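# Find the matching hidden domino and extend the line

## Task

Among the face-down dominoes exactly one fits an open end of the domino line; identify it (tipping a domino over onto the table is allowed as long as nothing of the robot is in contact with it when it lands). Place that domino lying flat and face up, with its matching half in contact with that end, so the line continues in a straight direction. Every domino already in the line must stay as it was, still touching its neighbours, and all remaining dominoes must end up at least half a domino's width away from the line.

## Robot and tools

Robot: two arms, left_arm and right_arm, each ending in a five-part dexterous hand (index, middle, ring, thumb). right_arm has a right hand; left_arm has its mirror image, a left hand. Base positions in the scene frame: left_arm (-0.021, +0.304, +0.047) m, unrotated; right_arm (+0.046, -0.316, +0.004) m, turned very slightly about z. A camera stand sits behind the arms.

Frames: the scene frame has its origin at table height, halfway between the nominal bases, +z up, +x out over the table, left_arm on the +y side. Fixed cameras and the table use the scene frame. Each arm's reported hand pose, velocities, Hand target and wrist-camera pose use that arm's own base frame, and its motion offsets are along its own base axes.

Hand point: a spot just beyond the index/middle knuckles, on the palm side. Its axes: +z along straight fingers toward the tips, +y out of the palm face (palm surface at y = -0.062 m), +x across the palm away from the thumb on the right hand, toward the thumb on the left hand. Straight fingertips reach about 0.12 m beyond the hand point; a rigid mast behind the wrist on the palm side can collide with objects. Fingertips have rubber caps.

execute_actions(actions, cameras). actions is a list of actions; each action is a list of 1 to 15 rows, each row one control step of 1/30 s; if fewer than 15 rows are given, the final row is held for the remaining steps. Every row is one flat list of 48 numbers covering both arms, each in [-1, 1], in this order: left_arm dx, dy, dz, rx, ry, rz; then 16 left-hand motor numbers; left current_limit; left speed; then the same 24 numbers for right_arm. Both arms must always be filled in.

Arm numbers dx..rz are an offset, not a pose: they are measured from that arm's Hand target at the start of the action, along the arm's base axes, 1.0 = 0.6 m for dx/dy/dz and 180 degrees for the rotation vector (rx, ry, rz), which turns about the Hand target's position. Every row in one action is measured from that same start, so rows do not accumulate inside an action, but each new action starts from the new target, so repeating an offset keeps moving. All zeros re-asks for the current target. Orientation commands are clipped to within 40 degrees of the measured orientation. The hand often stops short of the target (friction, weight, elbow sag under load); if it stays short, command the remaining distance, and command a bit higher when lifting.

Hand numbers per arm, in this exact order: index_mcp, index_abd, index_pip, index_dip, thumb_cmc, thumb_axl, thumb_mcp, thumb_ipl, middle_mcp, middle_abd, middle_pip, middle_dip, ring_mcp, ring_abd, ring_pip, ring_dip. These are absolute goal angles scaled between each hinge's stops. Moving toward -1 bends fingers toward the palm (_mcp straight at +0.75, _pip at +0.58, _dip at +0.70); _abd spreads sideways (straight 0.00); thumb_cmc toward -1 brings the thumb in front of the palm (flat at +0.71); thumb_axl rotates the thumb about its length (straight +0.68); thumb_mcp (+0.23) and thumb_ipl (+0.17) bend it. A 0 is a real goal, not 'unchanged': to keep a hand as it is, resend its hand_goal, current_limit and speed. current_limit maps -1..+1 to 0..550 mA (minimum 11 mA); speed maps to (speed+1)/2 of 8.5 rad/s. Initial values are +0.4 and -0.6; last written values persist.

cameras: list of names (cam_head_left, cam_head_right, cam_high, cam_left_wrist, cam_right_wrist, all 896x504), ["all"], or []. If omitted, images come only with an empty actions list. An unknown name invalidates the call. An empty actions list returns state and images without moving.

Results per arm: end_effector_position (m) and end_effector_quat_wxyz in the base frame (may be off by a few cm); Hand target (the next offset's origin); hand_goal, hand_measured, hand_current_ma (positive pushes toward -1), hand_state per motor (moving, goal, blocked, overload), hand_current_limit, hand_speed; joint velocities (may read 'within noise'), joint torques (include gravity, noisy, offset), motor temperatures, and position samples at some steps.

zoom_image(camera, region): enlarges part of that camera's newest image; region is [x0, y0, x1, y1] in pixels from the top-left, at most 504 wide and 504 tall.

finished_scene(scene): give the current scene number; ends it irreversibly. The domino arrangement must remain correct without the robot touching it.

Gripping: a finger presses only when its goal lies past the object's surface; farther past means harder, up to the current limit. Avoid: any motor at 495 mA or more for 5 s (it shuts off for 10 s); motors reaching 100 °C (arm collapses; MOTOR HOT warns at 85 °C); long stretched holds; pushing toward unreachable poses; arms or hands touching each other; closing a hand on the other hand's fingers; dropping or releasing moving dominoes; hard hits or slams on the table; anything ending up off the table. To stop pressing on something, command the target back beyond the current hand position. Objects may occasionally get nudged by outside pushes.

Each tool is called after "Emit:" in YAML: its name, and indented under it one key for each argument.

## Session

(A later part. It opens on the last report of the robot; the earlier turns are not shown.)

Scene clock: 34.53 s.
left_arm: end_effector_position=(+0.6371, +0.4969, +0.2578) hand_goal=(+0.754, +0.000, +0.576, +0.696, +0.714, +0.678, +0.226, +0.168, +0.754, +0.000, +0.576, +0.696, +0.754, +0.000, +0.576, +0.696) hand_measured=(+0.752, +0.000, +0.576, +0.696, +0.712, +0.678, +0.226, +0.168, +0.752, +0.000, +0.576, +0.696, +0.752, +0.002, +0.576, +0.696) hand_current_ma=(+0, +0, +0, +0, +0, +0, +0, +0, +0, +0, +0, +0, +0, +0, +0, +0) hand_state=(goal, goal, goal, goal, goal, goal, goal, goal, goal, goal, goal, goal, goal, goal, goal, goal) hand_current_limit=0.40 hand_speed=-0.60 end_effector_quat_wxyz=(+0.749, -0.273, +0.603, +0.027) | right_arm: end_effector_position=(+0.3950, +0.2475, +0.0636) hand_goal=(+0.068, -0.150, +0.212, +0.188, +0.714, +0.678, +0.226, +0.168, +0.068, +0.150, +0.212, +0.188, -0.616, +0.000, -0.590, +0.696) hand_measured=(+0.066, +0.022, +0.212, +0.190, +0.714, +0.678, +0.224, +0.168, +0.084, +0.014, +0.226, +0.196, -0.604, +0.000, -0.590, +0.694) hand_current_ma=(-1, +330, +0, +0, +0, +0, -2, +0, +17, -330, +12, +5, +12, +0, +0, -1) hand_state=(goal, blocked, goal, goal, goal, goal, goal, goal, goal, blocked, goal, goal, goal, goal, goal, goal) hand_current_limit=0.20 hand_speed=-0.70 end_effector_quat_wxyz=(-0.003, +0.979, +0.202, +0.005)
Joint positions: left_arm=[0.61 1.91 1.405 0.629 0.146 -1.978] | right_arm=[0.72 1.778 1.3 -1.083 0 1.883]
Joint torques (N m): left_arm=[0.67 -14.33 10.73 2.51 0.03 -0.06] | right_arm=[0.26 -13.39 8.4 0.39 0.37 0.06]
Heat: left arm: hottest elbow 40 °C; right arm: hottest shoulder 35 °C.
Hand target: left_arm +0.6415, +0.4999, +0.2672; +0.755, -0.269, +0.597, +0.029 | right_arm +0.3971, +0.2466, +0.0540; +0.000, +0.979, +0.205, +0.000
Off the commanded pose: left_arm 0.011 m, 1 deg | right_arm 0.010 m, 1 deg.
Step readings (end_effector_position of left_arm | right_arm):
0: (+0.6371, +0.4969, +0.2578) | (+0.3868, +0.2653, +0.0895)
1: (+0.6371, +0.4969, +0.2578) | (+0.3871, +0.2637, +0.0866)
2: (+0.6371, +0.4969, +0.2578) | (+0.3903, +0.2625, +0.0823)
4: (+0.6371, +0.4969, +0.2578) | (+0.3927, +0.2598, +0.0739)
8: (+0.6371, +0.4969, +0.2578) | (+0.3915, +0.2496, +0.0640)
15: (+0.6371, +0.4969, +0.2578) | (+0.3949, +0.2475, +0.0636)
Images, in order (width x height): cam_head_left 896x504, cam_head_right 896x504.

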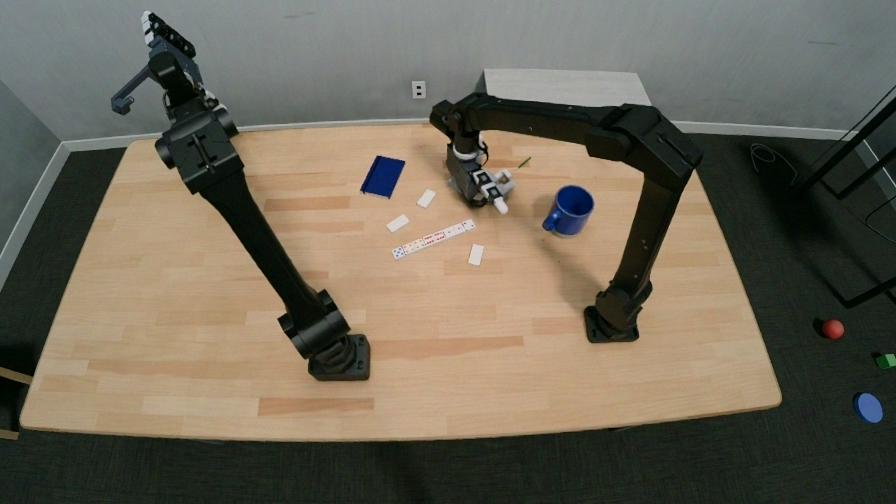

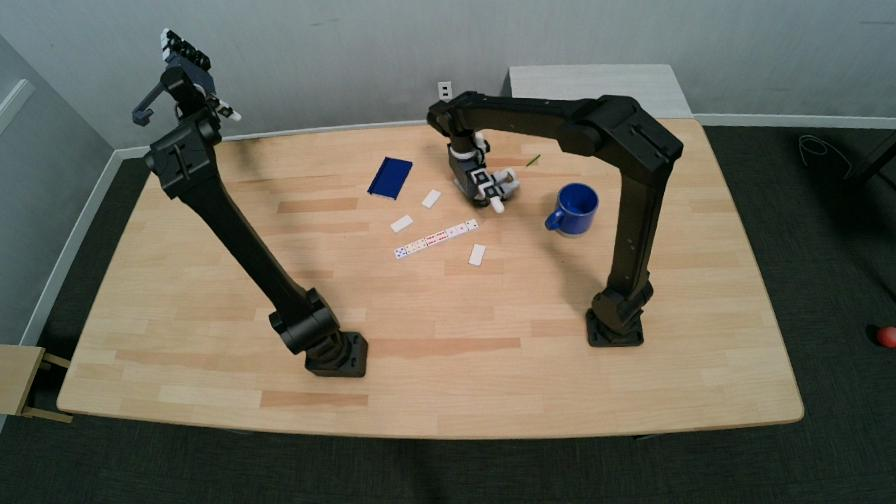

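Emit:
execute_actions:
  actions:
    - [[0,0,0,0,0,0,0.754,0,0.576,0.696,0.714,0.678,0.226,0.168,0.754,0,0.576,0.696,0.754,0,0.576,0.696,0.4,-0.6,0.0,0.0,-0.018,0,0,0,0.068,-0.15,0.212,0.188,0.714,0.678,0.226,0.168,0.068,0.15,0.212,0.188,-0.616,0,-0.591,0.696,0.2,-0.7]]
  cameras: ["cam_head_left","cam_head_right"]

Emit:
zoom_image:
  camera: "cam_head_right"
  region: [480, 150, 530, 200]

Scene clock: 35.40 s.
left_arm: end_effector_position=(+0.6371, +0.4969, +0.2578) hand_goal=(+0.754, +0.000, +0.576, +0.696, +0.714, +0.678, +0.226, +0.168, +0.754, +0.000, +0.576, +0.696, +0.754, +0.000, +0.576, +0.696) hand_measured=(+0.752, +0.000, +0.576, +0.696, +0.712, +0.678, +0.226, +0.168, +0.752, +0.000, +0.576, +0.696, +0.752, +0.002, +0.576, +0.696) hand_current_ma=(+0, +0, +0, +0, +0, +0, +0, +0, +0, +0, +0, +0, +0, +0, +0, +0) hand_state=(goal, goal, goal, goal, goal, goal, goal, goal, goal, goal, goal, goal, goal, goal, goal, goal) hand_current_limit=0.40 hand_speed=-0.60 end_effector_quat_wxyz=(+0.749, -0.273, +0.603, +0.027) | right_arm: end_effector_position=(+0.3980, +0.2502, +0.0615) hand_goal=(+0.068, -0.150, +0.212, +0.188, +0.714, +0.678, +0.226, +0.168, +0.068, +0.150, +0.212, +0.188, -0.616, +0.000, -0.590, +0.696) hand_measured=(+0.066, +0.022, +0.212, +0.190, +0.714, +0.678, +0.224, +0.168, +0.078, +0.014, +0.218, +0.196, -0.604, +0.000, -0.590, +0.694) hand_current_ma=(-1, +330, +0, +0, +0, +0, -2, +0, +9, -330, +4, +5, +12, +0, +0, -1) hand_state=(goal, blocked, goal, goal, goal, goal, goal, goal, goal, blocked, goal, goal, goal, goal, goal, goal) hand_current_limit=0.20 hand_speed=-0.70 end_effector_quat_wxyz=(-0.007, +0.979, +0.202, +0.013)
Joint positions: left_arm=[0.61 1.91 1.405 0.629 0.146 -1.978] | right_arm=[0.72 1.778 1.297 -1.061 0 1.883]
Joint torques (N m): left_arm=[0.62 -14.39 10.71 2.54 0.04 -0.07] | right_arm=[0.15 -12.45 7.51 0.55 0.34 0.04]
Heat: left arm: hottest elbow 40 °C; right arm: hottest shoulder 36 °C.
Hand target: left_arm +0.6415, +0.4999, +0.2672; +0.755, -0.269, +0.597, +0.029 | right_arm +0.3970, +0.2465, +0.0431; +0.001, +0.979, +0.205, +0.000
Off the commanded pose: left_arm 0.011 m, 1 deg | right_arm 0.019 m, 2 deg.
Step readings (end_effector_position of left_arm | right_arm):
0: (+0.6371, +0.4969, +0.2578) | (+0.3950, +0.2475, +0.0636)
1: (+0.6371, +0.4969, +0.2578) | (+0.3953, +0.2478, +0.0630)
2: (+0.6371, +0.4969, +0.2578) | (+0.3961, +0.2485, +0.0622)
4: (+0.6371, +0.4969, +0.2578) | (+0.3974, +0.2496, +0.0616)
8: (+0.6371, +0.4969, +0.2578) | (+0.3980, +0.2502, +0.0615)
15: (+0.6371, +0.4969, +0.2578) | (+0.3980, +0.2502, +0.0615)
Images, in order (width x height): cam_head_left 896x504, cam_head_right 896x504.

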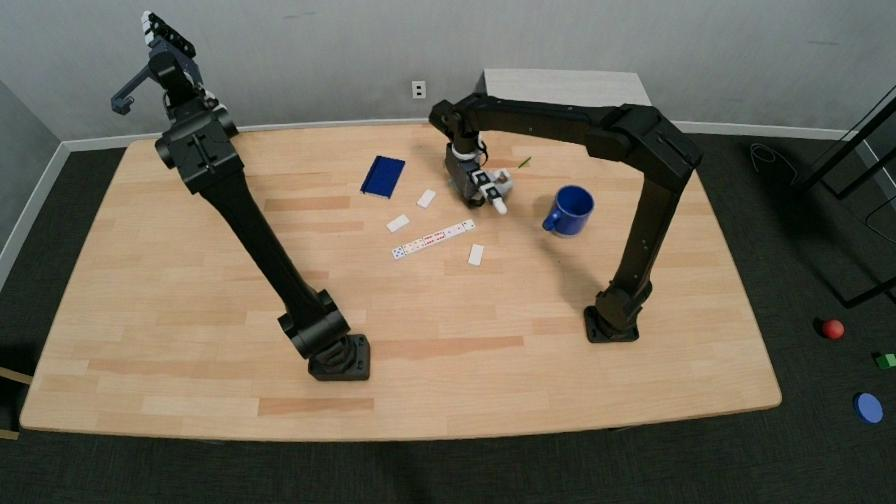

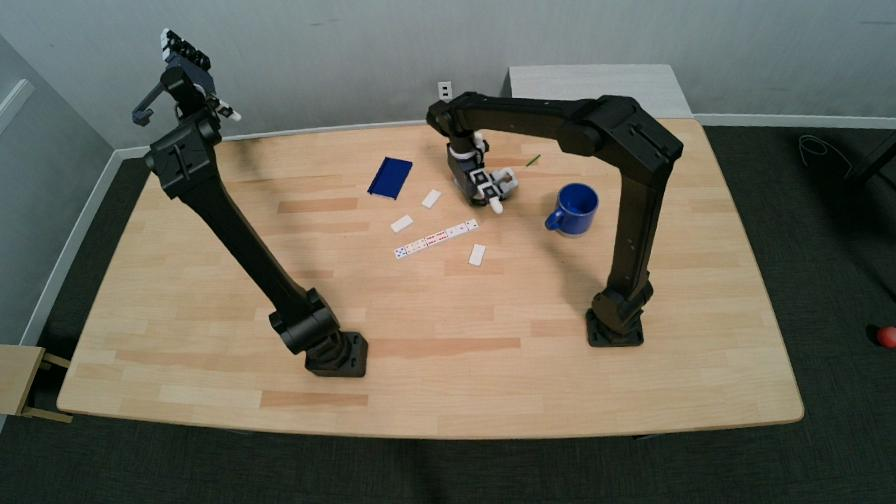

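Scaled by 10.080 from the camera's 896x504 image, which has a finer 1280x720 frame.

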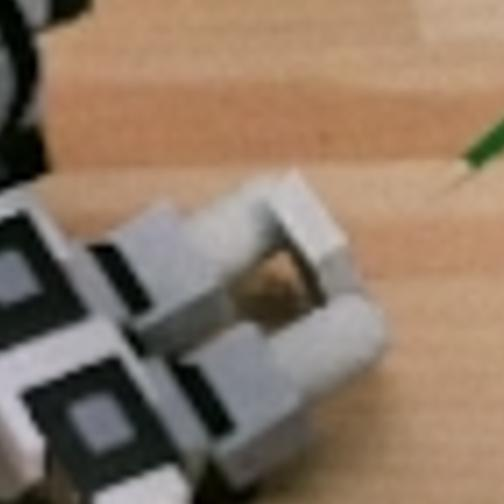

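Emit:
execute_actions:
  actions:
    - [[0,0,0,0,0,0,0.754,0,0.576,0.696,0.714,0.678,0.226,0.168,0.754,0,0.576,0.696,0.754,0,0.576,0.696,0.4,-0.6,0.0,0.0,0.015,0,0,0,0.068,-0.15,0.212,0.188,0.714,0.678,0.226,0.168,0.068,0.15,0.212,0.188,-0.616,0,-0.591,0.696,0.2,-0.7]]
    - [[0,0,0,0,0,0,0.754,0,0.576,0.696,0.714,0.678,0.226,0.168,0.754,0,0.576,0.696,0.754,0,0.576,0.696,0.4,-0.6,0.0,0.0,0.0,0,0,0,0.068,0.2,0.212,0.188,0.714,0.678,0.226,0.168,0.068,-0.2,0.212,0.188,-0.616,0,-0.591,0.696,0.2,-0.3]]
  cameras: ["cam_head_left","cam_head_right","cam_high"]

Emit:
zoom_image:
  camera: "cam_head_right"
  region: [470, 150, 530, 210]

Scene clock: 37.40 s.
left_arm: end_effector_position=(+0.6371, +0.4969, +0.2578) hand_goal=(+0.754, +0.000, +0.576, +0.696, +0.714, +0.678, +0.226, +0.168, +0.754, +0.000, +0.576, +0.696, +0.754, +0.000, +0.576, +0.696) hand_measured=(+0.752, +0.000, +0.576, +0.696, +0.712, +0.678, +0.226, +0.168, +0.752, +0.000, +0.576, +0.696, +0.752, +0.002, +0.576, +0.696) hand_current_ma=(+0, +0, +0, +0, +0, +0, +0, +0, +0, +0, +0, +0, +0, +0, +0, +0) hand_state=(goal, goal, goal, goal, goal, goal, goal, goal, goal, goal, goal, goal, goal, goal, goal, goal) hand_current_limit=0.40 hand_speed=-0.60 end_effector_quat_wxyz=(+0.749, -0.273, +0.603, +0.027) | right_arm: end_effector_position=(+0.3981, +0.2502, +0.0615) hand_goal=(+0.068, +0.200, +0.212, +0.188, +0.714, +0.678, +0.226, +0.168, +0.068, -0.200, +0.212, +0.188, -0.616, +0.000, -0.590, +0.696) hand_measured=(+0.072, +0.196, +0.212, +0.190, +0.714, +0.678, +0.224, +0.168, +0.074, -0.194, +0.214, +0.192, -0.604, +0.000, -0.590, +0.694) hand_current_ma=(+2, -2, +0, +0, +0, +0, -2, +0, +4, +2, +1, +2, +12, +0, +0, -1) hand_state=(goal, goal, goal, goal, goal, goal, goal, goal, goal, goal, goal, goal, goal, goal, goal, goal) hand_current_limit=0.20 hand_speed=-0.30 end_effector_quat_wxyz=(-0.007, +0.979, +0.202, +0.013)
Joint positions: left_arm=[0.61 1.91 1.405 0.629 0.146 -1.978] | right_arm=[0.72 1.778 1.297 -1.061 0 1.883]
Joint torques (N m): left_arm=[0.73 -14.33 10.71 2.51 0.04 -0.07] | right_arm=[0.26 -12.86 8.46 -0.34 0.34 0.05]
Heat: left arm: hottest elbow 40 °C; right arm: hottest shoulder 36 °C.
Hand target: left_arm +0.6415, +0.4999, +0.2672; +0.755, -0.269, +0.597, +0.029 | right_arm +0.3970, +0.2465, +0.0521; +0.001, +0.979, +0.205, +0.000
Off the commanded pose: left_arm 0.011 m, 1 deg | right_arm 0.010 m, 2 deg.
Step readings (end_effector_position of left_arm | right_arm):
0: (+0.6371, +0.4969, +0.2578) | (+0.3980, +0.2502, +0.0615)
1: (+0.6371, +0.4969, +0.2578) | (+0.3980, +0.2502, +0.0615)
2: (+0.6371, +0.4969, +0.2578) | (+0.3980, +0.2502, +0.0615)
4: (+0.6371, +0.4969, +0.2578) | (+0.3980, +0.2502, +0.0615)
8: (+0.6371, +0.4969, +0.2578) | (+0.3980, +0.2502, +0.0615)
15: (+0.6371, +0.4969, +0.2578) | (+0.3980, +0.2502, +0.0615)
16: (+0.6371, +0.4969, +0.2578) | (+0.3980, +0.2502, +0.0615)
17: (+0.6371, +0.4969, +0.2578) | (+0.3980, +0.2502, +0.0615)
19: (+0.6371, +0.4969, +0.2578) | (+0.3980, +0.2502, +0.0615)
23: (+0.6371, +0.4969, +0.2578) | (+0.3981, +0.2502, +0.0615)
30: (+0.6371, +0.4969, +0.2578) | (+0.3981, +0.2502, +0.0615)
Images, in order (width x height): cam_head_left 896x504, cam_head_right 896x504, cam_high 896x504.

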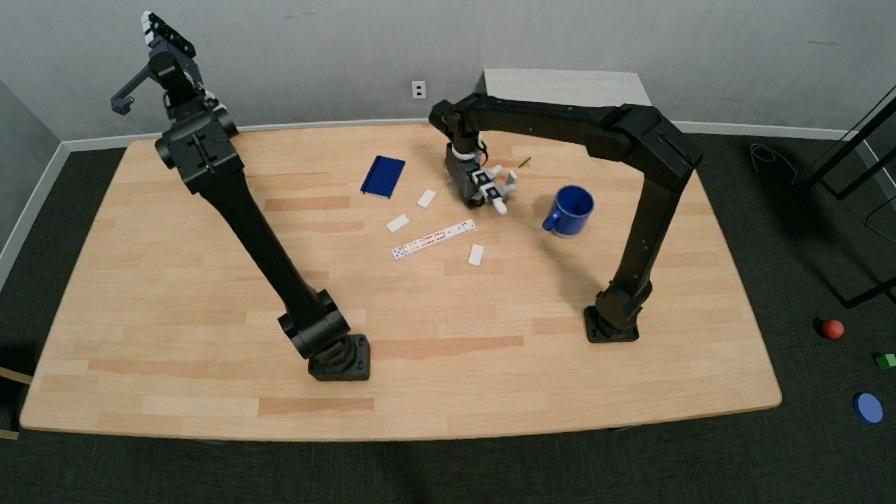

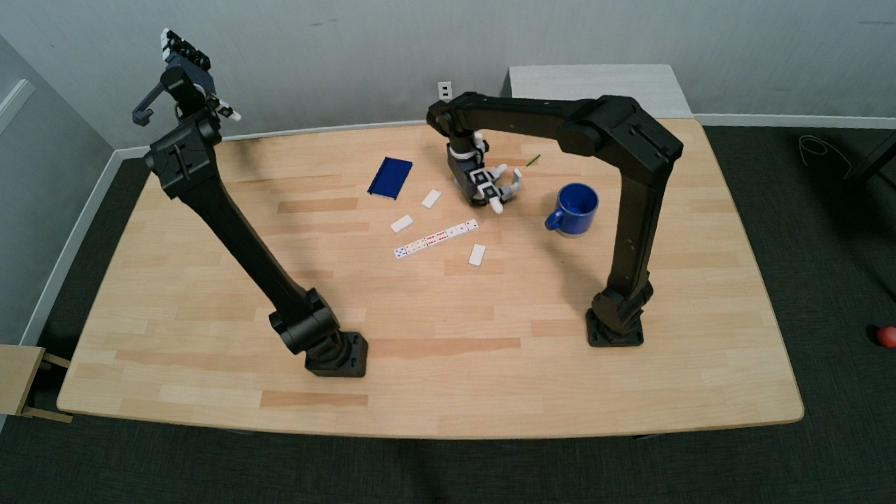

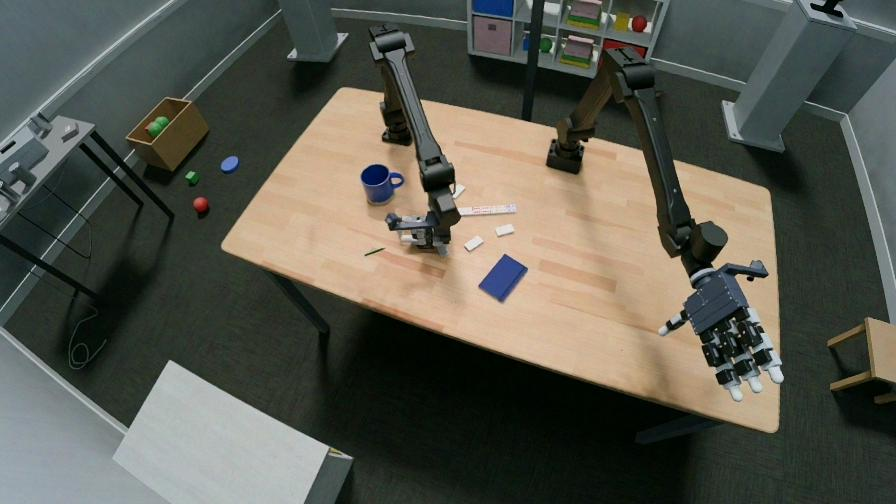

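Scaled by 8.400 from the camera's 896x504 image, which has a finer 1280x720 frame.

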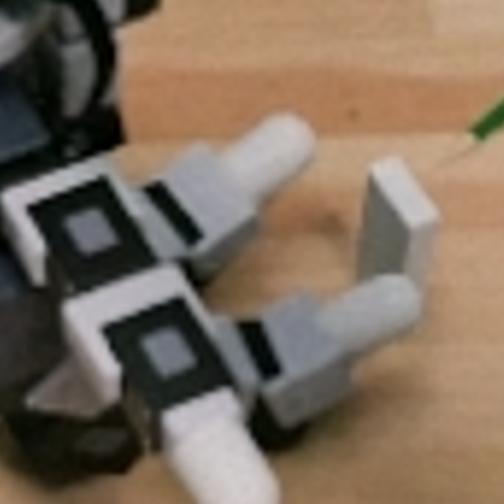

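Emit:
zoom_image:
  camera: "cam_head_left"
  region: [480, 150, 540, 210]

Emit:
zoom_image:
  camera: "cam_high"
  region: [370, 200, 480, 270]

Scaled by 8.400 from the camera's 896x504 image, which has a finer 1280x720 frame.

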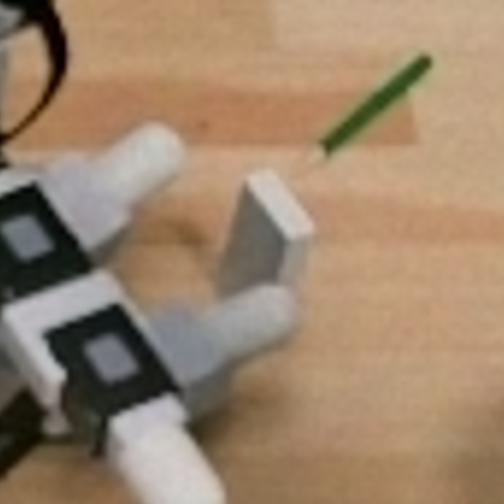

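Scaled by 4.582 from the camera's 896x504 image, which has a finer 1280x720 frame.

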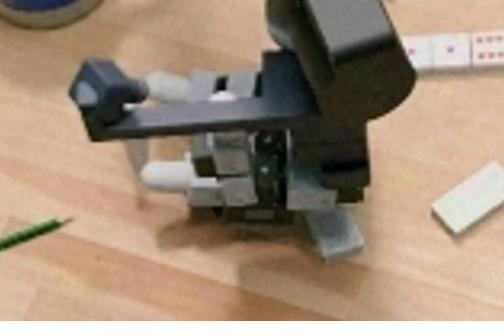

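Emit:
execute_actions:
  actions:
    - [[0,0,0,0,0,0,0.754,0,0.576,0.696,0.714,0.678,0.226,0.168,0.754,0,0.576,0.696,0.754,0,0.576,0.696,0.4,-0.6,0.0,0.0,0.15,0,0,0,0.068,0.2,0.212,0.188,0.714,0.678,0.226,0.168,0.068,-0.2,0.212,0.188,-0.616,0,-0.591,0.696,0.2,-0.6]]
    - [[0,0,0,0,0,0,0.754,0,0.576,0.696,0.714,0.678,0.226,0.168,0.754,0,0.576,0.696,0.754,0,0.576,0.696,0.4,-0.6,0.05,-0.087,0.17,0,0,0,0.548,0,0.577,0.696,0.714,0.678,0.226,0.168,-0.616,0,-0.591,0.696,-0.616,0,-0.591,0.696,0.2,-0.6]]
    - [[0,0,0,0,0,0,0.754,0,0.576,0.696,0.714,0.678,0.226,0.168,0.754,0,0.576,0.696,0.754,0,0.576,0.696,0.4,-0.6,0.05,-0.087,0.0,0,0,0,0.548,0,0.577,0.696,0.714,0.678,0.226,0.168,-0.616,0,-0.591,0.696,-0.616,0,-0.591,0.696,0.2,-0.6]]
  cameras: ["cam_head_left","cam_head_right","cam_high"]

Emit:
zoom_image:
  camera: "cam_head_left"
  region: [450, 120, 550, 220]

Scene clock: 40.83 s.
left_arm: end_effector_position=(+0.6371, +0.4969, +0.2578) hand_goal=(+0.754, +0.000, +0.576, +0.696, +0.714, +0.678, +0.226, +0.168, +0.754, +0.000, +0.576, +0.696, +0.754, +0.000, +0.576, +0.696) hand_measured=(+0.752, +0.000, +0.576, +0.696, +0.712, +0.678, +0.226, +0.168, +0.752, +0.000, +0.576, +0.696, +0.752, +0.002, +0.576, +0.696) hand_current_ma=(+0, +0, +0, +0, +0, +0, +0, +0, +0, +0, +0, +0, +0, +0, +0, +0) hand_state=(goal, goal, goal, goal, goal, goal, goal, goal, goal, goal, goal, goal, goal, goal, goal, goal) hand_current_limit=0.40 hand_speed=-0.60 end_effector_quat_wxyz=(+0.749, -0.273, +0.603, +0.027) | right_arm: end_effector_position=(+0.4517, +0.1359, +0.2417) hand_goal=(+0.548, +0.000, +0.578, +0.696, +0.714, +0.678, +0.226, +0.168, -0.616, +0.000, -0.590, +0.696, -0.616, +0.000, -0.590, +0.696) hand_measured=(+0.550, +0.002, +0.576, +0.694, +0.716, +0.678, +0.220, +0.168, -0.600, -0.004, -0.586, +0.694, -0.604, +0.000, -0.590, +0.694) hand_current_ma=(+1, +1, +0, -1, +0, +0, -4, +0, +17, -1, +1, -1, +12, +0, +0, -1) hand_state=(goal, goal, goal, goal, goal, goal, goal, goal, goal, goal, goal, goal, goal, goal, goal, goal) hand_current_limit=0.20 hand_speed=-0.60 end_effector_quat_wxyz=(+0.001, +0.980, +0.197, +0.001)
Joint positions: left_arm=[0.61 1.91 1.405 0.629 0.146 -1.978] | right_arm=[0.471 1.628 1.587 -1.529 0.002 1.645]
Joint torques (N m): left_arm=[0.79 -14.33 10.7 2.55 0.03 -0.06] | right_arm=[1.14 -12.45 12.14 -0.53 0.28 0.01]
Heat: left arm: hottest elbow 41 °C; right arm: hottest shoulder 36 °C.
Hand target: left_arm +0.6415, +0.4999, +0.2672; +0.755, -0.269, +0.597, +0.029 | right_arm +0.4570, +0.1420, +0.2440; +0.001, +0.979, +0.205, +0.000
Off the commanded pose: left_arm 0.011 m, 1 deg | right_arm 0.009 m, 1 deg.
Step readings (end_effector_position of left_arm | right_arm):
0: (+0.6371, +0.4969, +0.2578) | (+0.3981, +0.2502, +0.0615)
1: (+0.6371, +0.4969, +0.2578) | (+0.3957, +0.2479, +0.0661)
2: (+0.6371, +0.4969, +0.2578) | (+0.3900, +0.2428, +0.0724)
4: (+0.6371, +0.4969, +0.2578) | (+0.3807, +0.2347, +0.0889)
8: (+0.6371, +0.4969, +0.2578) | (+0.3806, +0.2346, +0.1172)
15: (+0.6371, +0.4969, +0.2578) | (+0.3873, +0.2404, +0.1312)
16: (+0.6371, +0.4969, +0.2578) | (+0.3877, +0.2356, +0.1375)
17: (+0.6371, +0.4969, +0.2578) | (+0.3849, +0.2277, +0.1460)
19: (+0.6371, +0.4969, +0.2578) | (+0.3884, +0.2075, +0.1700)
23: (+0.6371, +0.4969, +0.2578) | (+0.4127, +0.1831, +0.2182)
30: (+0.6371, +0.4969, +0.2578) | (+0.4230, +0.1852, +0.2424)
31: (+0.6371, +0.4969, +0.2578) | (+0.4250, +0.1821, +0.2418)
32: (+0.6371, +0.4969, +0.2578) | (+0.4270, +0.1805, +0.2413)
34: (+0.6371, +0.4969, +0.2578) | (+0.4354, +0.1670, +0.2413)
38: (+0.6371, +0.4969, +0.2578) | (+0.4490, +0.1372, +0.2418)
45: (+0.6371, +0.4969, +0.2578) | (+0.4518, +0.1339, +0.2417)
Images, in order (width x height): cam_head_left 896x504, cam_head_right 896x504, cam_high 896x504.

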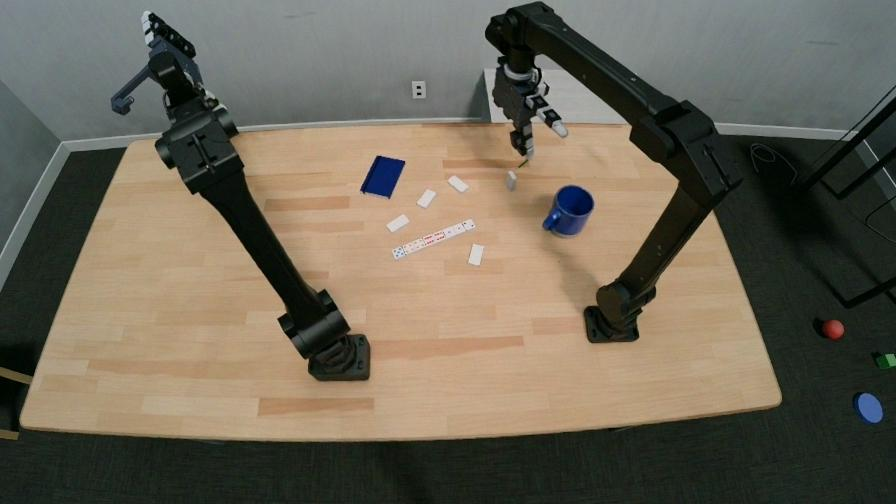

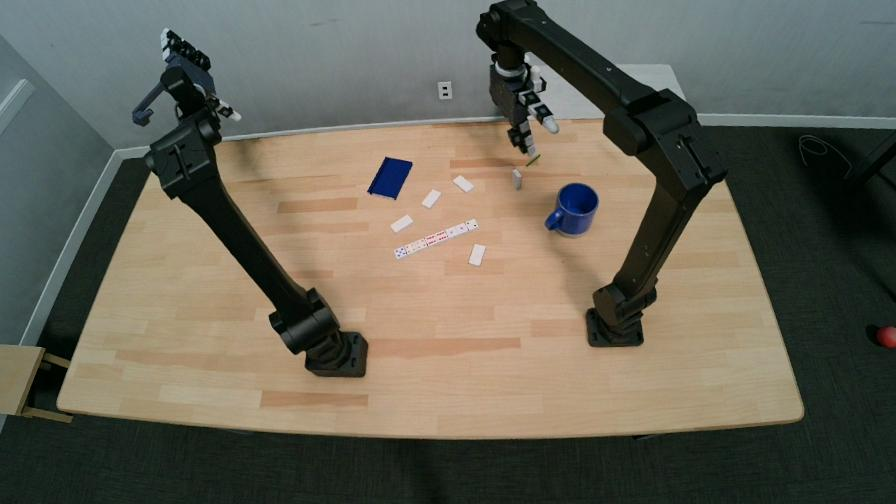

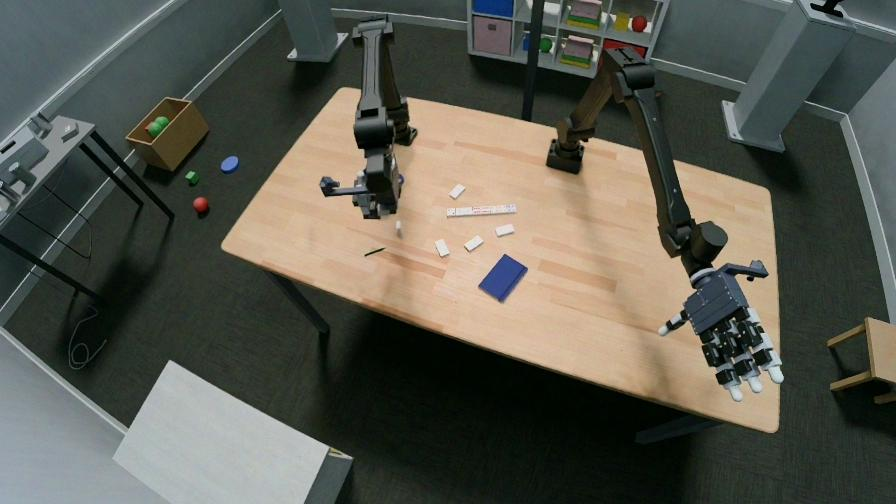

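Scaled by 5.040 from the camera's 896x504 image, which has a finer 1280x720 frame.

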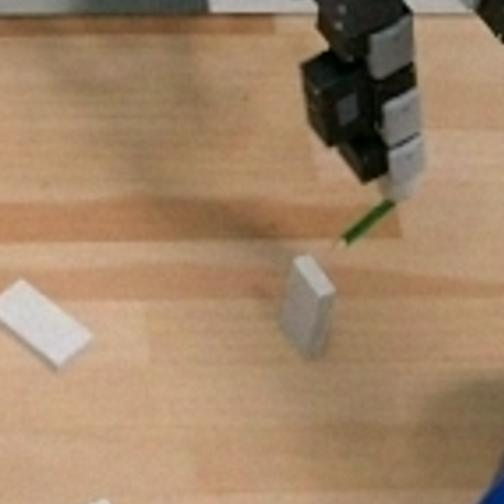

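Emit:
execute_actions:
  actions:
    - [[0,0,0,0,0,0,0.754,0,0.576,0.696,0.714,0.678,0.226,0.168,0.754,0,0.576,0.696,0.754,0,0.576,0.696,0.4,-0.6,0.02,0.01,-0.14,0,0,0,0.548,0,0.577,0.696,0.714,0.678,0.226,0.168,-0.616,0,-0.591,0.696,-0.616,0,-0.591,0.696,0.2,-0.6]]
  cameras: ["cam_head_left","cam_head_right","cam_high"]

Emit:
zoom_image:
  camera: "cam_head_left"
  region: [480, 140, 540, 200]

Emit:
zoom_image:
  camera: "cam_high"
  region: [360, 200, 430, 250]

Scene clock: 42.20 s.
left_arm: end_effector_position=(+0.6371, +0.4969, +0.2578) hand_goal=(+0.754, +0.000, +0.576, +0.696, +0.714, +0.678, +0.226, +0.168, +0.754, +0.000, +0.576, +0.696, +0.754, +0.000, +0.576, +0.696) hand_measured=(+0.752, +0.000, +0.576, +0.696, +0.712, +0.678, +0.226, +0.168, +0.752, +0.000, +0.576, +0.696, +0.752, +0.002, +0.576, +0.696) hand_current_ma=(+0, +0, +0, +0, +0, +0, +0, +0, +0, +0, +0, +0, +0, +0, +0, +0) hand_state=(goal, goal, goal, goal, goal, goal, goal, goal, goal, goal, goal, goal, goal, goal, goal, goal) hand_current_limit=0.40 hand_speed=-0.60 end_effector_quat_wxyz=(+0.749, -0.273, +0.603, +0.027) | right_arm: end_effector_position=(+0.4666, +0.1435, +0.1588) hand_goal=(+0.548, +0.000, +0.578, +0.696, +0.714, +0.678, +0.226, +0.168, -0.616, +0.000, -0.590, +0.696, -0.616, +0.000, -0.590, +0.696) hand_measured=(+0.550, +0.002, +0.576, +0.694, +0.716, +0.678, +0.222, +0.168, -0.604, -0.002, -0.586, +0.694, -0.604, +0.000, -0.590, +0.694) hand_current_ma=(+1, +0, +0, -1, +0, +0, -2, +0, +10, -1, +1, -1, +10, +0, +0, -1) hand_state=(goal, goal, goal, goal, goal, goal, goal, goal, goal, goal, goal, goal, goal, goal, goal, goal) hand_current_limit=0.20 hand_speed=-0.60 end_effector_quat_wxyz=(+0.003, +0.980, +0.198, -0.007)
Joint positions: left_arm=[0.61 1.91 1.405 0.629 0.146 -1.978] | right_arm=[0.471 1.711 1.473 -1.346 0.002 1.643]
Joint torques (N m): left_arm=[0.67 -14.39 10.77 2.54 0.03 -0.05] | right_arm=[0.97 -14.8 9.69 0.32 0.27 0.06]
Heat: left arm: hottest elbow 41 °C; right arm: hottest shoulder 36 °C.
Hand target: left_arm +0.6415, +0.4999, +0.2672; +0.755, -0.269, +0.597, +0.029 | right_arm +0.4691, +0.1481, +0.1601; +0.001, +0.979, +0.205, +0.000
Off the commanded pose: left_arm 0.011 m, 1 deg | right_arm 0.005 m, 1 deg.
Step readings (end_effector_position of left_arm | right_arm):
0: (+0.6371, +0.4969, +0.2578) | (+0.4517, +0.1359, +0.2417)
1: (+0.6371, +0.4969, +0.2578) | (+0.4526, +0.1364, +0.2348)
2: (+0.6371, +0.4969, +0.2578) | (+0.4579, +0.1391, +0.2275)
4: (+0.6371, +0.4969, +0.2578) | (+0.4624, +0.1414, +0.2071)
8: (+0.6371, +0.4969, +0.2578) | (+0.4637, +0.1420, +0.1712)
15: (+0.6371, +0.4969, +0.2578) | (+0.4665, +0.1434, +0.1588)
Images, in order (width x height): cam_head_left 896x504, cam_head_right 896x504, cam_high 896x504.

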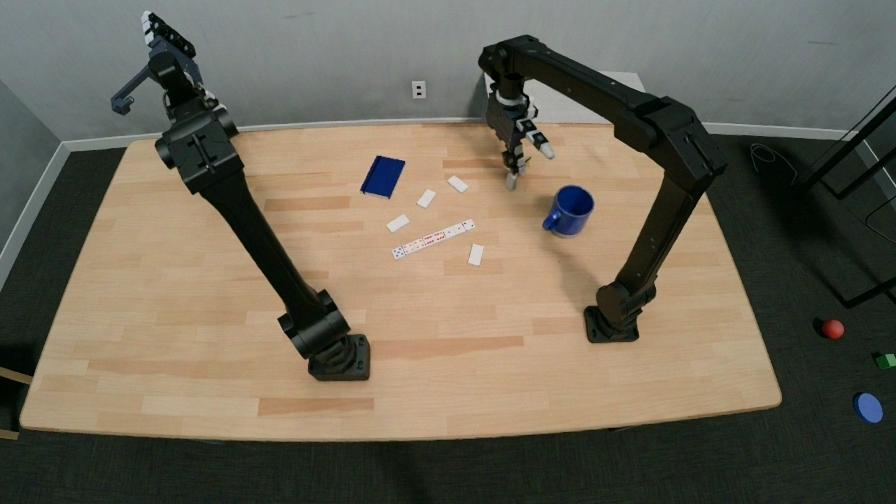

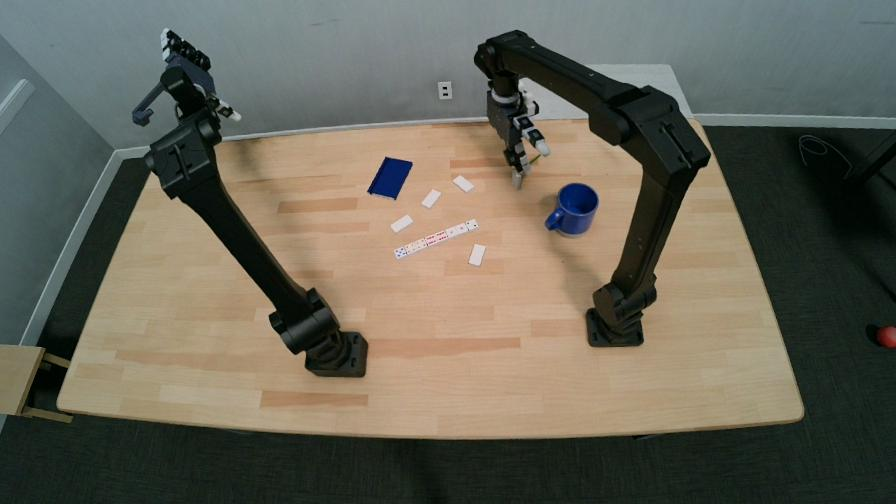

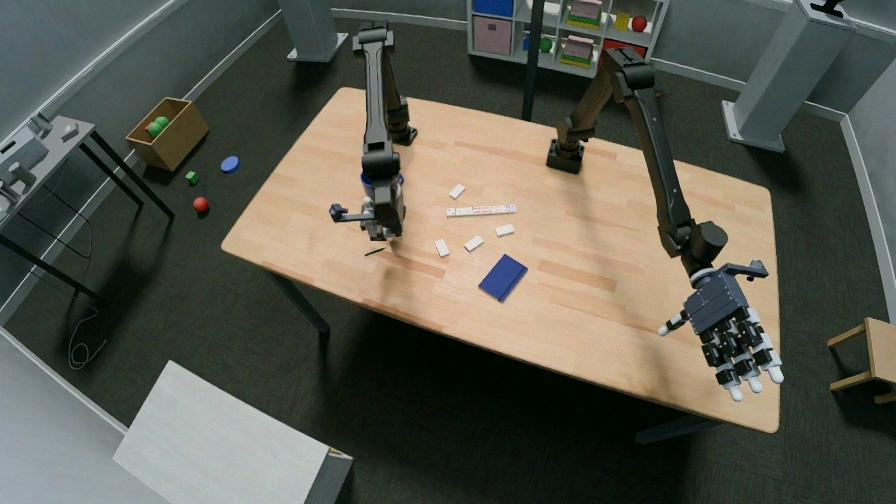

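Scaled by 8.400 from the camera's 896x504 image, which has a finer 1280x720 frame.

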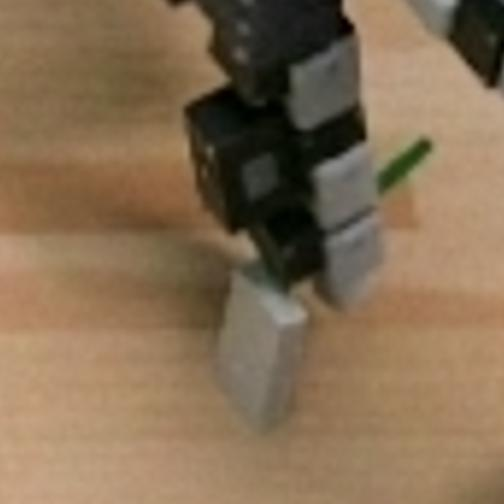

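Scaled by 7.200 from the camera's 896x504 image, which has a finer 1280x720 frame.

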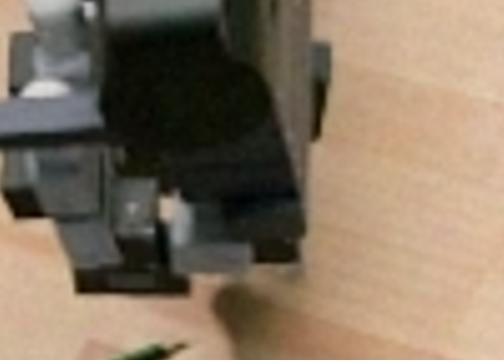

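Emit:
execute_actions:
  actions:
    - [[0,0,0,0,0,0,0.754,0,0.576,0.696,0.714,0.678,0.226,0.168,0.754,0,0.576,0.696,0.754,0,0.576,0.696,0.4,-0.6,0,0,0,0,0,0,0.86,0,0.577,0.696,0.714,0.678,0.226,0.168,-0.616,0,-0.591,0.696,-0.616,0,-0.591,0.696,0.2,-0.9]]
    - [[0,0,0,0,0,0,0.754,0,0.576,0.696,0.714,0.678,0.226,0.168,0.754,0,0.576,0.696,0.754,0,0.576,0.696,0.4,-0.6,0,0,0,0,0,0,0.86,0,0.577,0.696,0.714,0.678,0.226,0.168,-0.616,0,-0.591,0.696,-0.616,0,-0.591,0.696,0.2,-0.9]]
  cameras: ["cam_head_left","cam_high"]

Emit:
zoom_image:
  camera: "cam_head_left"
  region: [450, 140, 540, 210]

Scene clock: 43.83 s.
left_arm: end_effector_position=(+0.6371, +0.4969, +0.2578) hand_goal=(+0.754, +0.000, +0.576, +0.696, +0.714, +0.678, +0.226, +0.168, +0.754, +0.000, +0.576, +0.696, +0.754, +0.000, +0.576, +0.696) hand_measured=(+0.752, +0.000, +0.576, +0.696, +0.712, +0.678, +0.226, +0.168, +0.752, +0.000, +0.576, +0.696, +0.752, +0.002, +0.576, +0.696) hand_current_ma=(+0, +0, +0, +0, +0, +0, +0, +0, +0, +0, +0, +0, +0, +0, +0, +0) hand_state=(goal, goal, goal, goal, goal, goal, goal, goal, goal, goal, goal, goal, goal, goal, goal, goal) hand_current_limit=0.40 hand_speed=-0.60 end_effector_quat_wxyz=(+0.749, -0.273, +0.603, +0.027) | right_arm: end_effector_position=(+0.4666, +0.1435, +0.1588) hand_goal=(+0.860, +0.000, +0.578, +0.696, +0.714, +0.678, +0.226, +0.168, -0.616, +0.000, -0.590, +0.696, -0.616, +0.000, -0.590, +0.696) hand_measured=(+0.852, +0.002, +0.576, +0.694, +0.716, +0.678, +0.222, +0.168, -0.604, -0.002, -0.586, +0.694, -0.604, +0.000, -0.590, +0.694) hand_current_ma=(-5, +0, +0, -1, +0, +0, -2, +0, +10, -1, +1, -1, +10, +0, +0, -1) hand_state=(goal, goal, goal, goal, goal, goal, goal, goal, goal, goal, goal, goal, goal, goal, goal, goal) hand_current_limit=0.20 hand_speed=-0.90 end_effector_quat_wxyz=(+0.003, +0.980, +0.198, -0.007)
Joint positions: left_arm=[0.61 1.91 1.405 0.629 0.146 -1.978] | right_arm=[0.471 1.711 1.473 -1.346 0.002 1.643]
Joint torques (N m): left_arm=[0.67 -14.21 10.69 2.51 0.04 -0.06] | right_arm=[1.14 -14.68 9.69 0.35 0.22 0.06]
Heat: left arm: hottest elbow 41 °C; right arm: hottest shoulder 36 °C.
Hand target: left_arm +0.6415, +0.4999, +0.2672; +0.755, -0.269, +0.597, +0.029 | right_arm +0.4691, +0.1481, +0.1601; +0.001, +0.979, +0.205, +0.000
Off the commanded pose: left_arm 0.011 m, 1 deg | right_arm 0.005 m, 1 deg.
Step readings (end_effector_position of left_arm | right_arm):
0: (+0.6371, +0.4969, +0.2578) | (+0.4666, +0.1435, +0.1588)
1: (+0.6371, +0.4969, +0.2578) | (+0.4666, +0.1435, +0.1588)
2: (+0.6371, +0.4969, +0.2578) | (+0.4666, +0.1435, +0.1588)
4: (+0.6371, +0.4969, +0.2578) | (+0.4666, +0.1435, +0.1588)
8: (+0.6371, +0.4969, +0.2578) | (+0.4666, +0.1435, +0.1588)
15: (+0.6371, +0.4969, +0.2578) | (+0.4666, +0.1435, +0.1588)
16: (+0.6371, +0.4969, +0.2578) | (+0.4666, +0.1435, +0.1588)
17: (+0.6371, +0.4969, +0.2578) | (+0.4666, +0.1435, +0.1588)
19: (+0.6371, +0.4969, +0.2578) | (+0.4666, +0.1435, +0.1588)
23: (+0.6371, +0.4969, +0.2578) | (+0.4666, +0.1435, +0.1588)
30: (+0.6371, +0.4969, +0.2578) | (+0.4666, +0.1435, +0.1588)
Images, in order (width x height): cam_head_left 896x504, cam_high 896x504.

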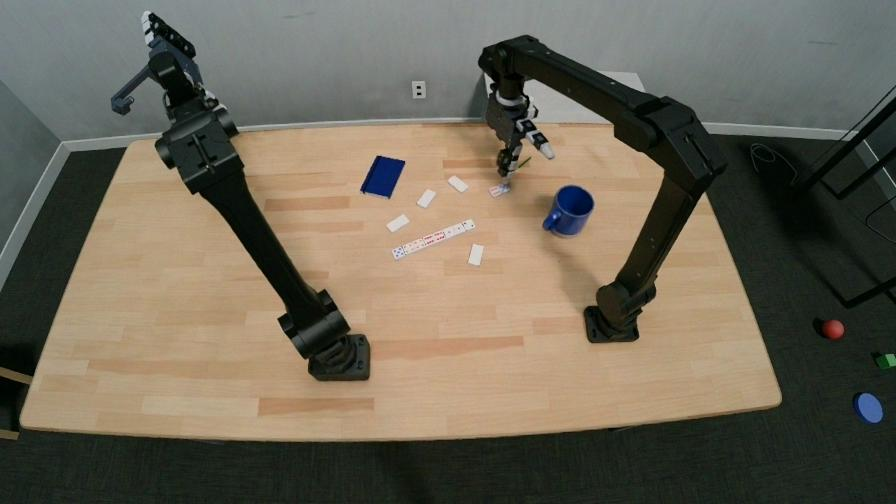

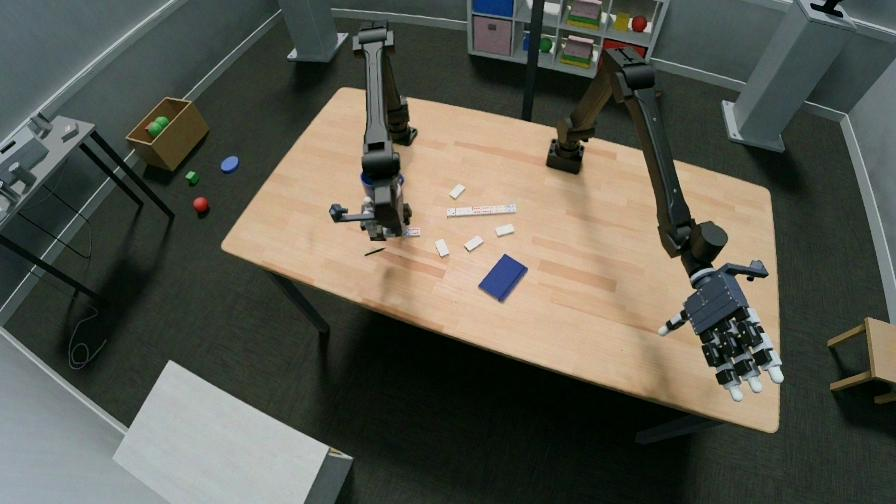

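Scaled by 5.600 from the camera's 896x504 image, which has a finer 1280x720 frame.

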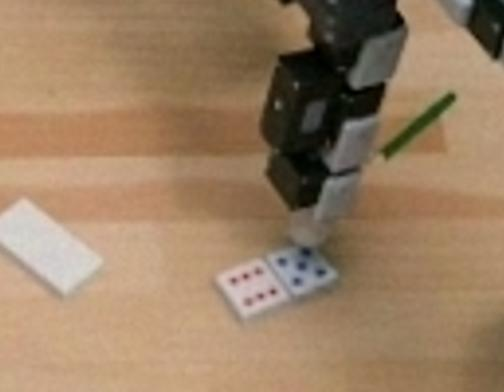

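Emit:
execute_actions:
  actions:
    - [[0,0,0,0,0,0,0.754,0,0.576,0.696,0.714,0.678,0.226,0.168,0.754,0,0.576,0.696,0.754,0,0.576,0.696,0.4,-0.6,0,0,0.15,0,0,0.19,0.753,0.083,0.577,0.696,0.714,0.678,0.226,0.168,0.753,-0.083,0.577,0.696,1,0,-1,-0.17,0.2,-0.6]]
    - [[0,0,0,0,0,0,0.754,0,0.576,0.696,0.714,0.678,0.226,0.168,0.754,0,0.576,0.696,0.754,0,0.576,0.696,0.4,-0.6,-0.042,0.063,0,0,0,0.198,0.753,0.083,0.577,0.696,0.714,0.678,0.226,0.168,0.753,-0.083,0.577,0.696,1,0,-1,-0.17,0.2,-0.6]]
    - [[0,0,0,0,0,0,0.754,0,0.576,0.696,0.714,0.678,0.226,0.168,0.754,0,0.576,0.696,0.754,0,0.576,0.696,0.4,-0.6,-0.042,0.063,0,0,0,0.198,0.753,0.083,0.577,0.696,0.714,0.678,0.226,0.168,0.753,-0.083,0.577,0.696,1,0,-1,-0.17,0.2,-0.6]]
    - [[0,0,0,0,0,0,0.754,0,0.576,0.696,0.714,0.678,0.226,0.168,0.754,0,0.576,0.696,0.754,0,0.576,0.696,0.4,-0.6,-0.042,0.063,0,0,0,0.198,0.753,0.083,0.577,0.696,0.714,0.678,0.226,0.168,0.753,-0.083,0.577,0.696,1,0,-1,-0.17,0.2,-0.6]]
    - [[0,0,0,0,0,0,0.754,0,0.576,0.696,0.714,0.678,0.226,0.168,0.754,0,0.576,0.696,0.754,0,0.576,0.696,0.4,-0.6,-0.042,0.063,0,0,0,0.198,0.753,0.083,0.577,0.696,0.714,0.678,0.226,0.168,0.753,-0.083,0.577,0.696,1,0,-1,-0.17,0.2,-0.6]]
  cameras: ["cam_right_wrist","cam_head_left"]

Scene clock: 47.60 s.
left_arm: end_effector_position=(+0.6371, +0.4969, +0.2578) hand_goal=(+0.754, +0.000, +0.576, +0.696, +0.714, +0.678, +0.226, +0.168, +0.754, +0.000, +0.576, +0.696, +0.754, +0.000, +0.576, +0.696) hand_measured=(+0.752, +0.000, +0.576, +0.696, +0.712, +0.678, +0.226, +0.168, +0.752, +0.000, +0.576, +0.696, +0.752, +0.002, +0.576, +0.696) hand_current_ma=(+0, +0, +0, +0, +0, +0, +0, +0, +0, +0, +0, +0, +0, +0, +0, +0) hand_state=(goal, goal, goal, goal, goal, goal, goal, goal, goal, goal, goal, goal, goal, goal, goal, goal) hand_current_limit=0.40 hand_speed=-0.60 end_effector_quat_wxyz=(+0.749, -0.273, +0.603, +0.027) | right_arm: end_effector_position=(+0.3563, +0.2873, +0.2325) hand_goal=(+0.754, +0.084, +0.578, +0.696, +0.714, +0.678, +0.226, +0.168, +0.754, -0.082, +0.578, +0.696, +1.000, +0.000, -1.000, -0.170) hand_measured=(+0.754, +0.082, +0.578, +0.694, +0.716, +0.678, +0.222, +0.168, +0.752, -0.080, +0.576, +0.694, +0.998, +0.000, -0.996, -0.168) hand_current_ma=(+0, +0, +0, -1, +0, +0, -3, +0, +0, +0, -1, -1, -1, +0, +2, +1) hand_state=(goal, goal, goal, goal, goal, goal, goal, goal, goal, goal, goal, goal, goal, goal, goal, goal) hand_current_limit=0.20 hand_speed=-0.60 end_effector_quat_wxyz=(-0.018, -0.168, +0.986, -0.008)
Joint positions: left_arm=[0.61 1.91 1.405 0.629 0.146 -1.978] | right_arm=[0.505 1.45 1.363 -1.523 0.003 -1.404]
Joint torques (N m): left_arm=[0.85 -14.27 10.7 2.54 0.03 -0.06] | right_arm=[1.38 -9.76 14.98 -0.05 -0.13 0.02]
Heat: left arm: hottest elbow 41 °C; right arm: hottest shoulder 36 °C.
Hand target: left_arm +0.6415, +0.4999, +0.2672; +0.755, -0.269, +0.597, +0.029 | right_arm +0.3683, +0.2994, +0.2502; +0.000, -0.177, +0.984, +0.001
Off the commanded pose: left_arm 0.011 m, 1 deg | right_arm 0.024 m, 2 deg.
Step readings (end_effector_position of left_arm | right_arm):
0: (+0.6371, +0.4969, +0.2578) | (+0.4666, +0.1435, +0.1588)
1: (+0.6371, +0.4969, +0.2578) | (+0.4672, +0.1425, +0.1642)
2: (+0.6371, +0.4969, +0.2578) | (+0.4677, +0.1413, +0.1702)
4: (+0.6371, +0.4969, +0.2578) | (+0.4617, +0.1390, +0.1904)
8: (+0.6371, +0.4969, +0.2578) | (+0.4551, +0.1415, +0.2356)
15: (+0.6371, +0.4969, +0.2578) | (+0.4556, +0.1452, +0.2530)
16: (+0.6371, +0.4969, +0.2578) | (+0.4562, +0.1489, +0.2491)
17: (+0.6371, +0.4969, +0.2578) | (+0.4574, +0.1525, +0.2466)
19: (+0.6371, +0.4969, +0.2578) | (+0.4472, +0.1635, +0.2377)
23: (+0.6371, +0.4969, +0.2578) | (+0.4383, +0.1806, +0.2383)
30: (+0.6371, +0.4969, +0.2578) | (+0.4411, +0.1863, +0.2455)
31: (+0.6371, +0.4969, +0.2578) | (+0.4400, +0.1902, +0.2435)
32: (+0.6371, +0.4969, +0.2578) | (+0.4388, +0.1943, +0.2429)
34: (+0.6371, +0.4969, +0.2578) | (+0.4283, +0.2020, +0.2394)
38: (+0.6371, +0.4969, +0.2578) | (+0.4178, +0.2167, +0.2445)
45: (+0.6371, +0.4969, +0.2578) | (+0.4161, +0.2226, +0.2466)
46: (+0.6371, +0.4969, +0.2578) | (+0.4145, +0.2265, +0.2467)
47: (+0.6371, +0.4969, +0.2578) | (+0.4121, +0.2309, +0.2467)
49: (+0.6371, +0.4969, +0.2578) | (+0.4046, +0.2414, +0.2463)
53: (+0.6371, +0.4969, +0.2578) | (+0.3920, +0.2543, +0.2464)
60: (+0.6371, +0.4969, +0.2578) | (+0.3849, +0.2577, +0.2467)
61: (+0.6371, +0.4969, +0.2578) | (+0.3809, +0.2595, +0.2454)
62: (+0.6371, +0.4969, +0.2578) | (+0.3762, +0.2612, +0.2441)
64: (+0.6371, +0.4969, +0.2578) | (+0.3685, +0.2687, +0.2416)
68: (+0.6371, +0.4969, +0.2578) | (+0.3640, +0.2819, +0.2361)
75: (+0.6371, +0.4969, +0.2578) | (+0.3576, +0.2865, +0.2298)
camera_calibration:
cam_right_wrist: T_world_to_cam=[[0.57183, 0.819461, -0.0386524, -0.392858], [0.589559, -0.377725, 0.713963, -0.317496], [0.570465, -0.431053, -0.699116, 0.208658], [0, 0, 0, 1]] pos_world=[0.292798, 0.291949, 0.357372]
Images, in order (width x height): cam_head_left 896x504, cam_right_wrist 896x504.

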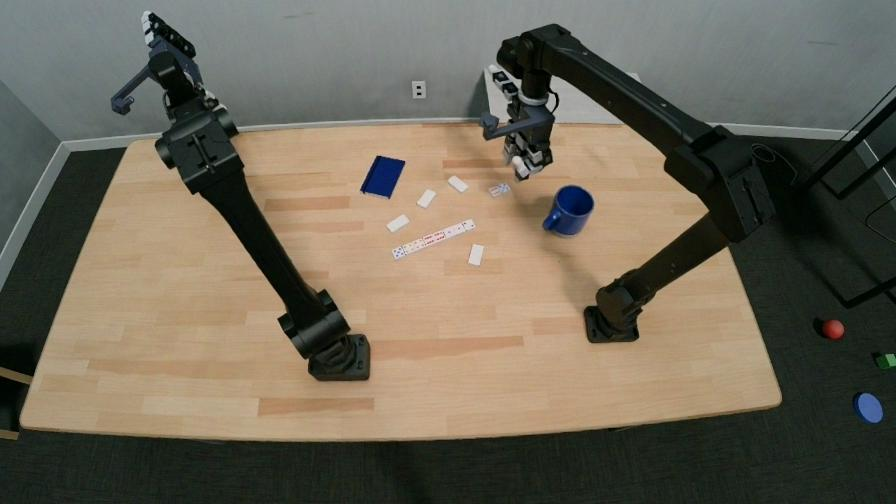

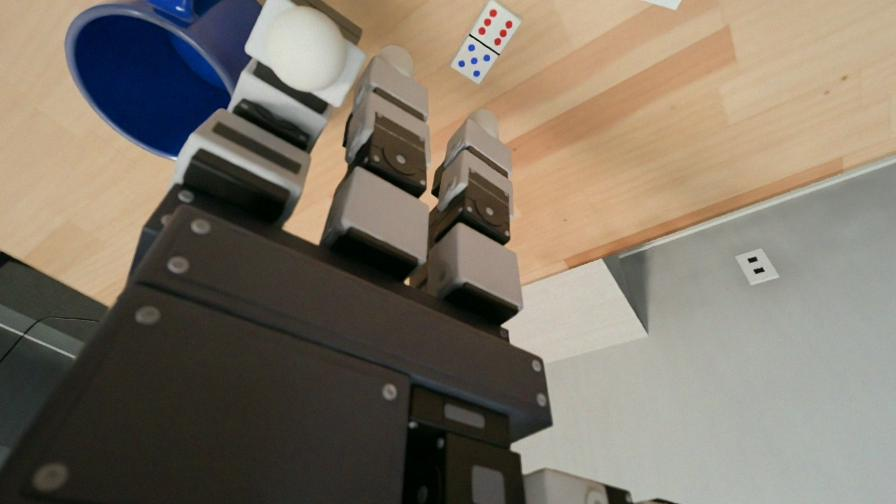

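Emit:
zoom_image:
  camera: "cam_right_wrist"
  region: [370, 0, 550, 140]

Scaled by 2.800 from the camera's 896x504 image, which has a finer 1280x720 frame.

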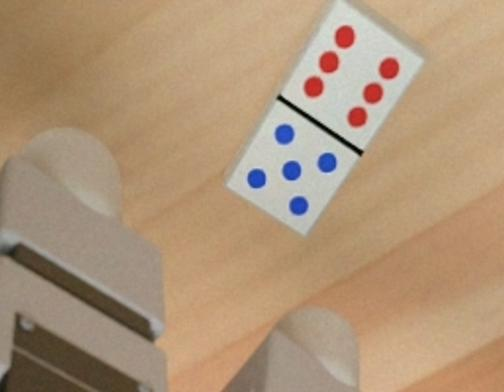

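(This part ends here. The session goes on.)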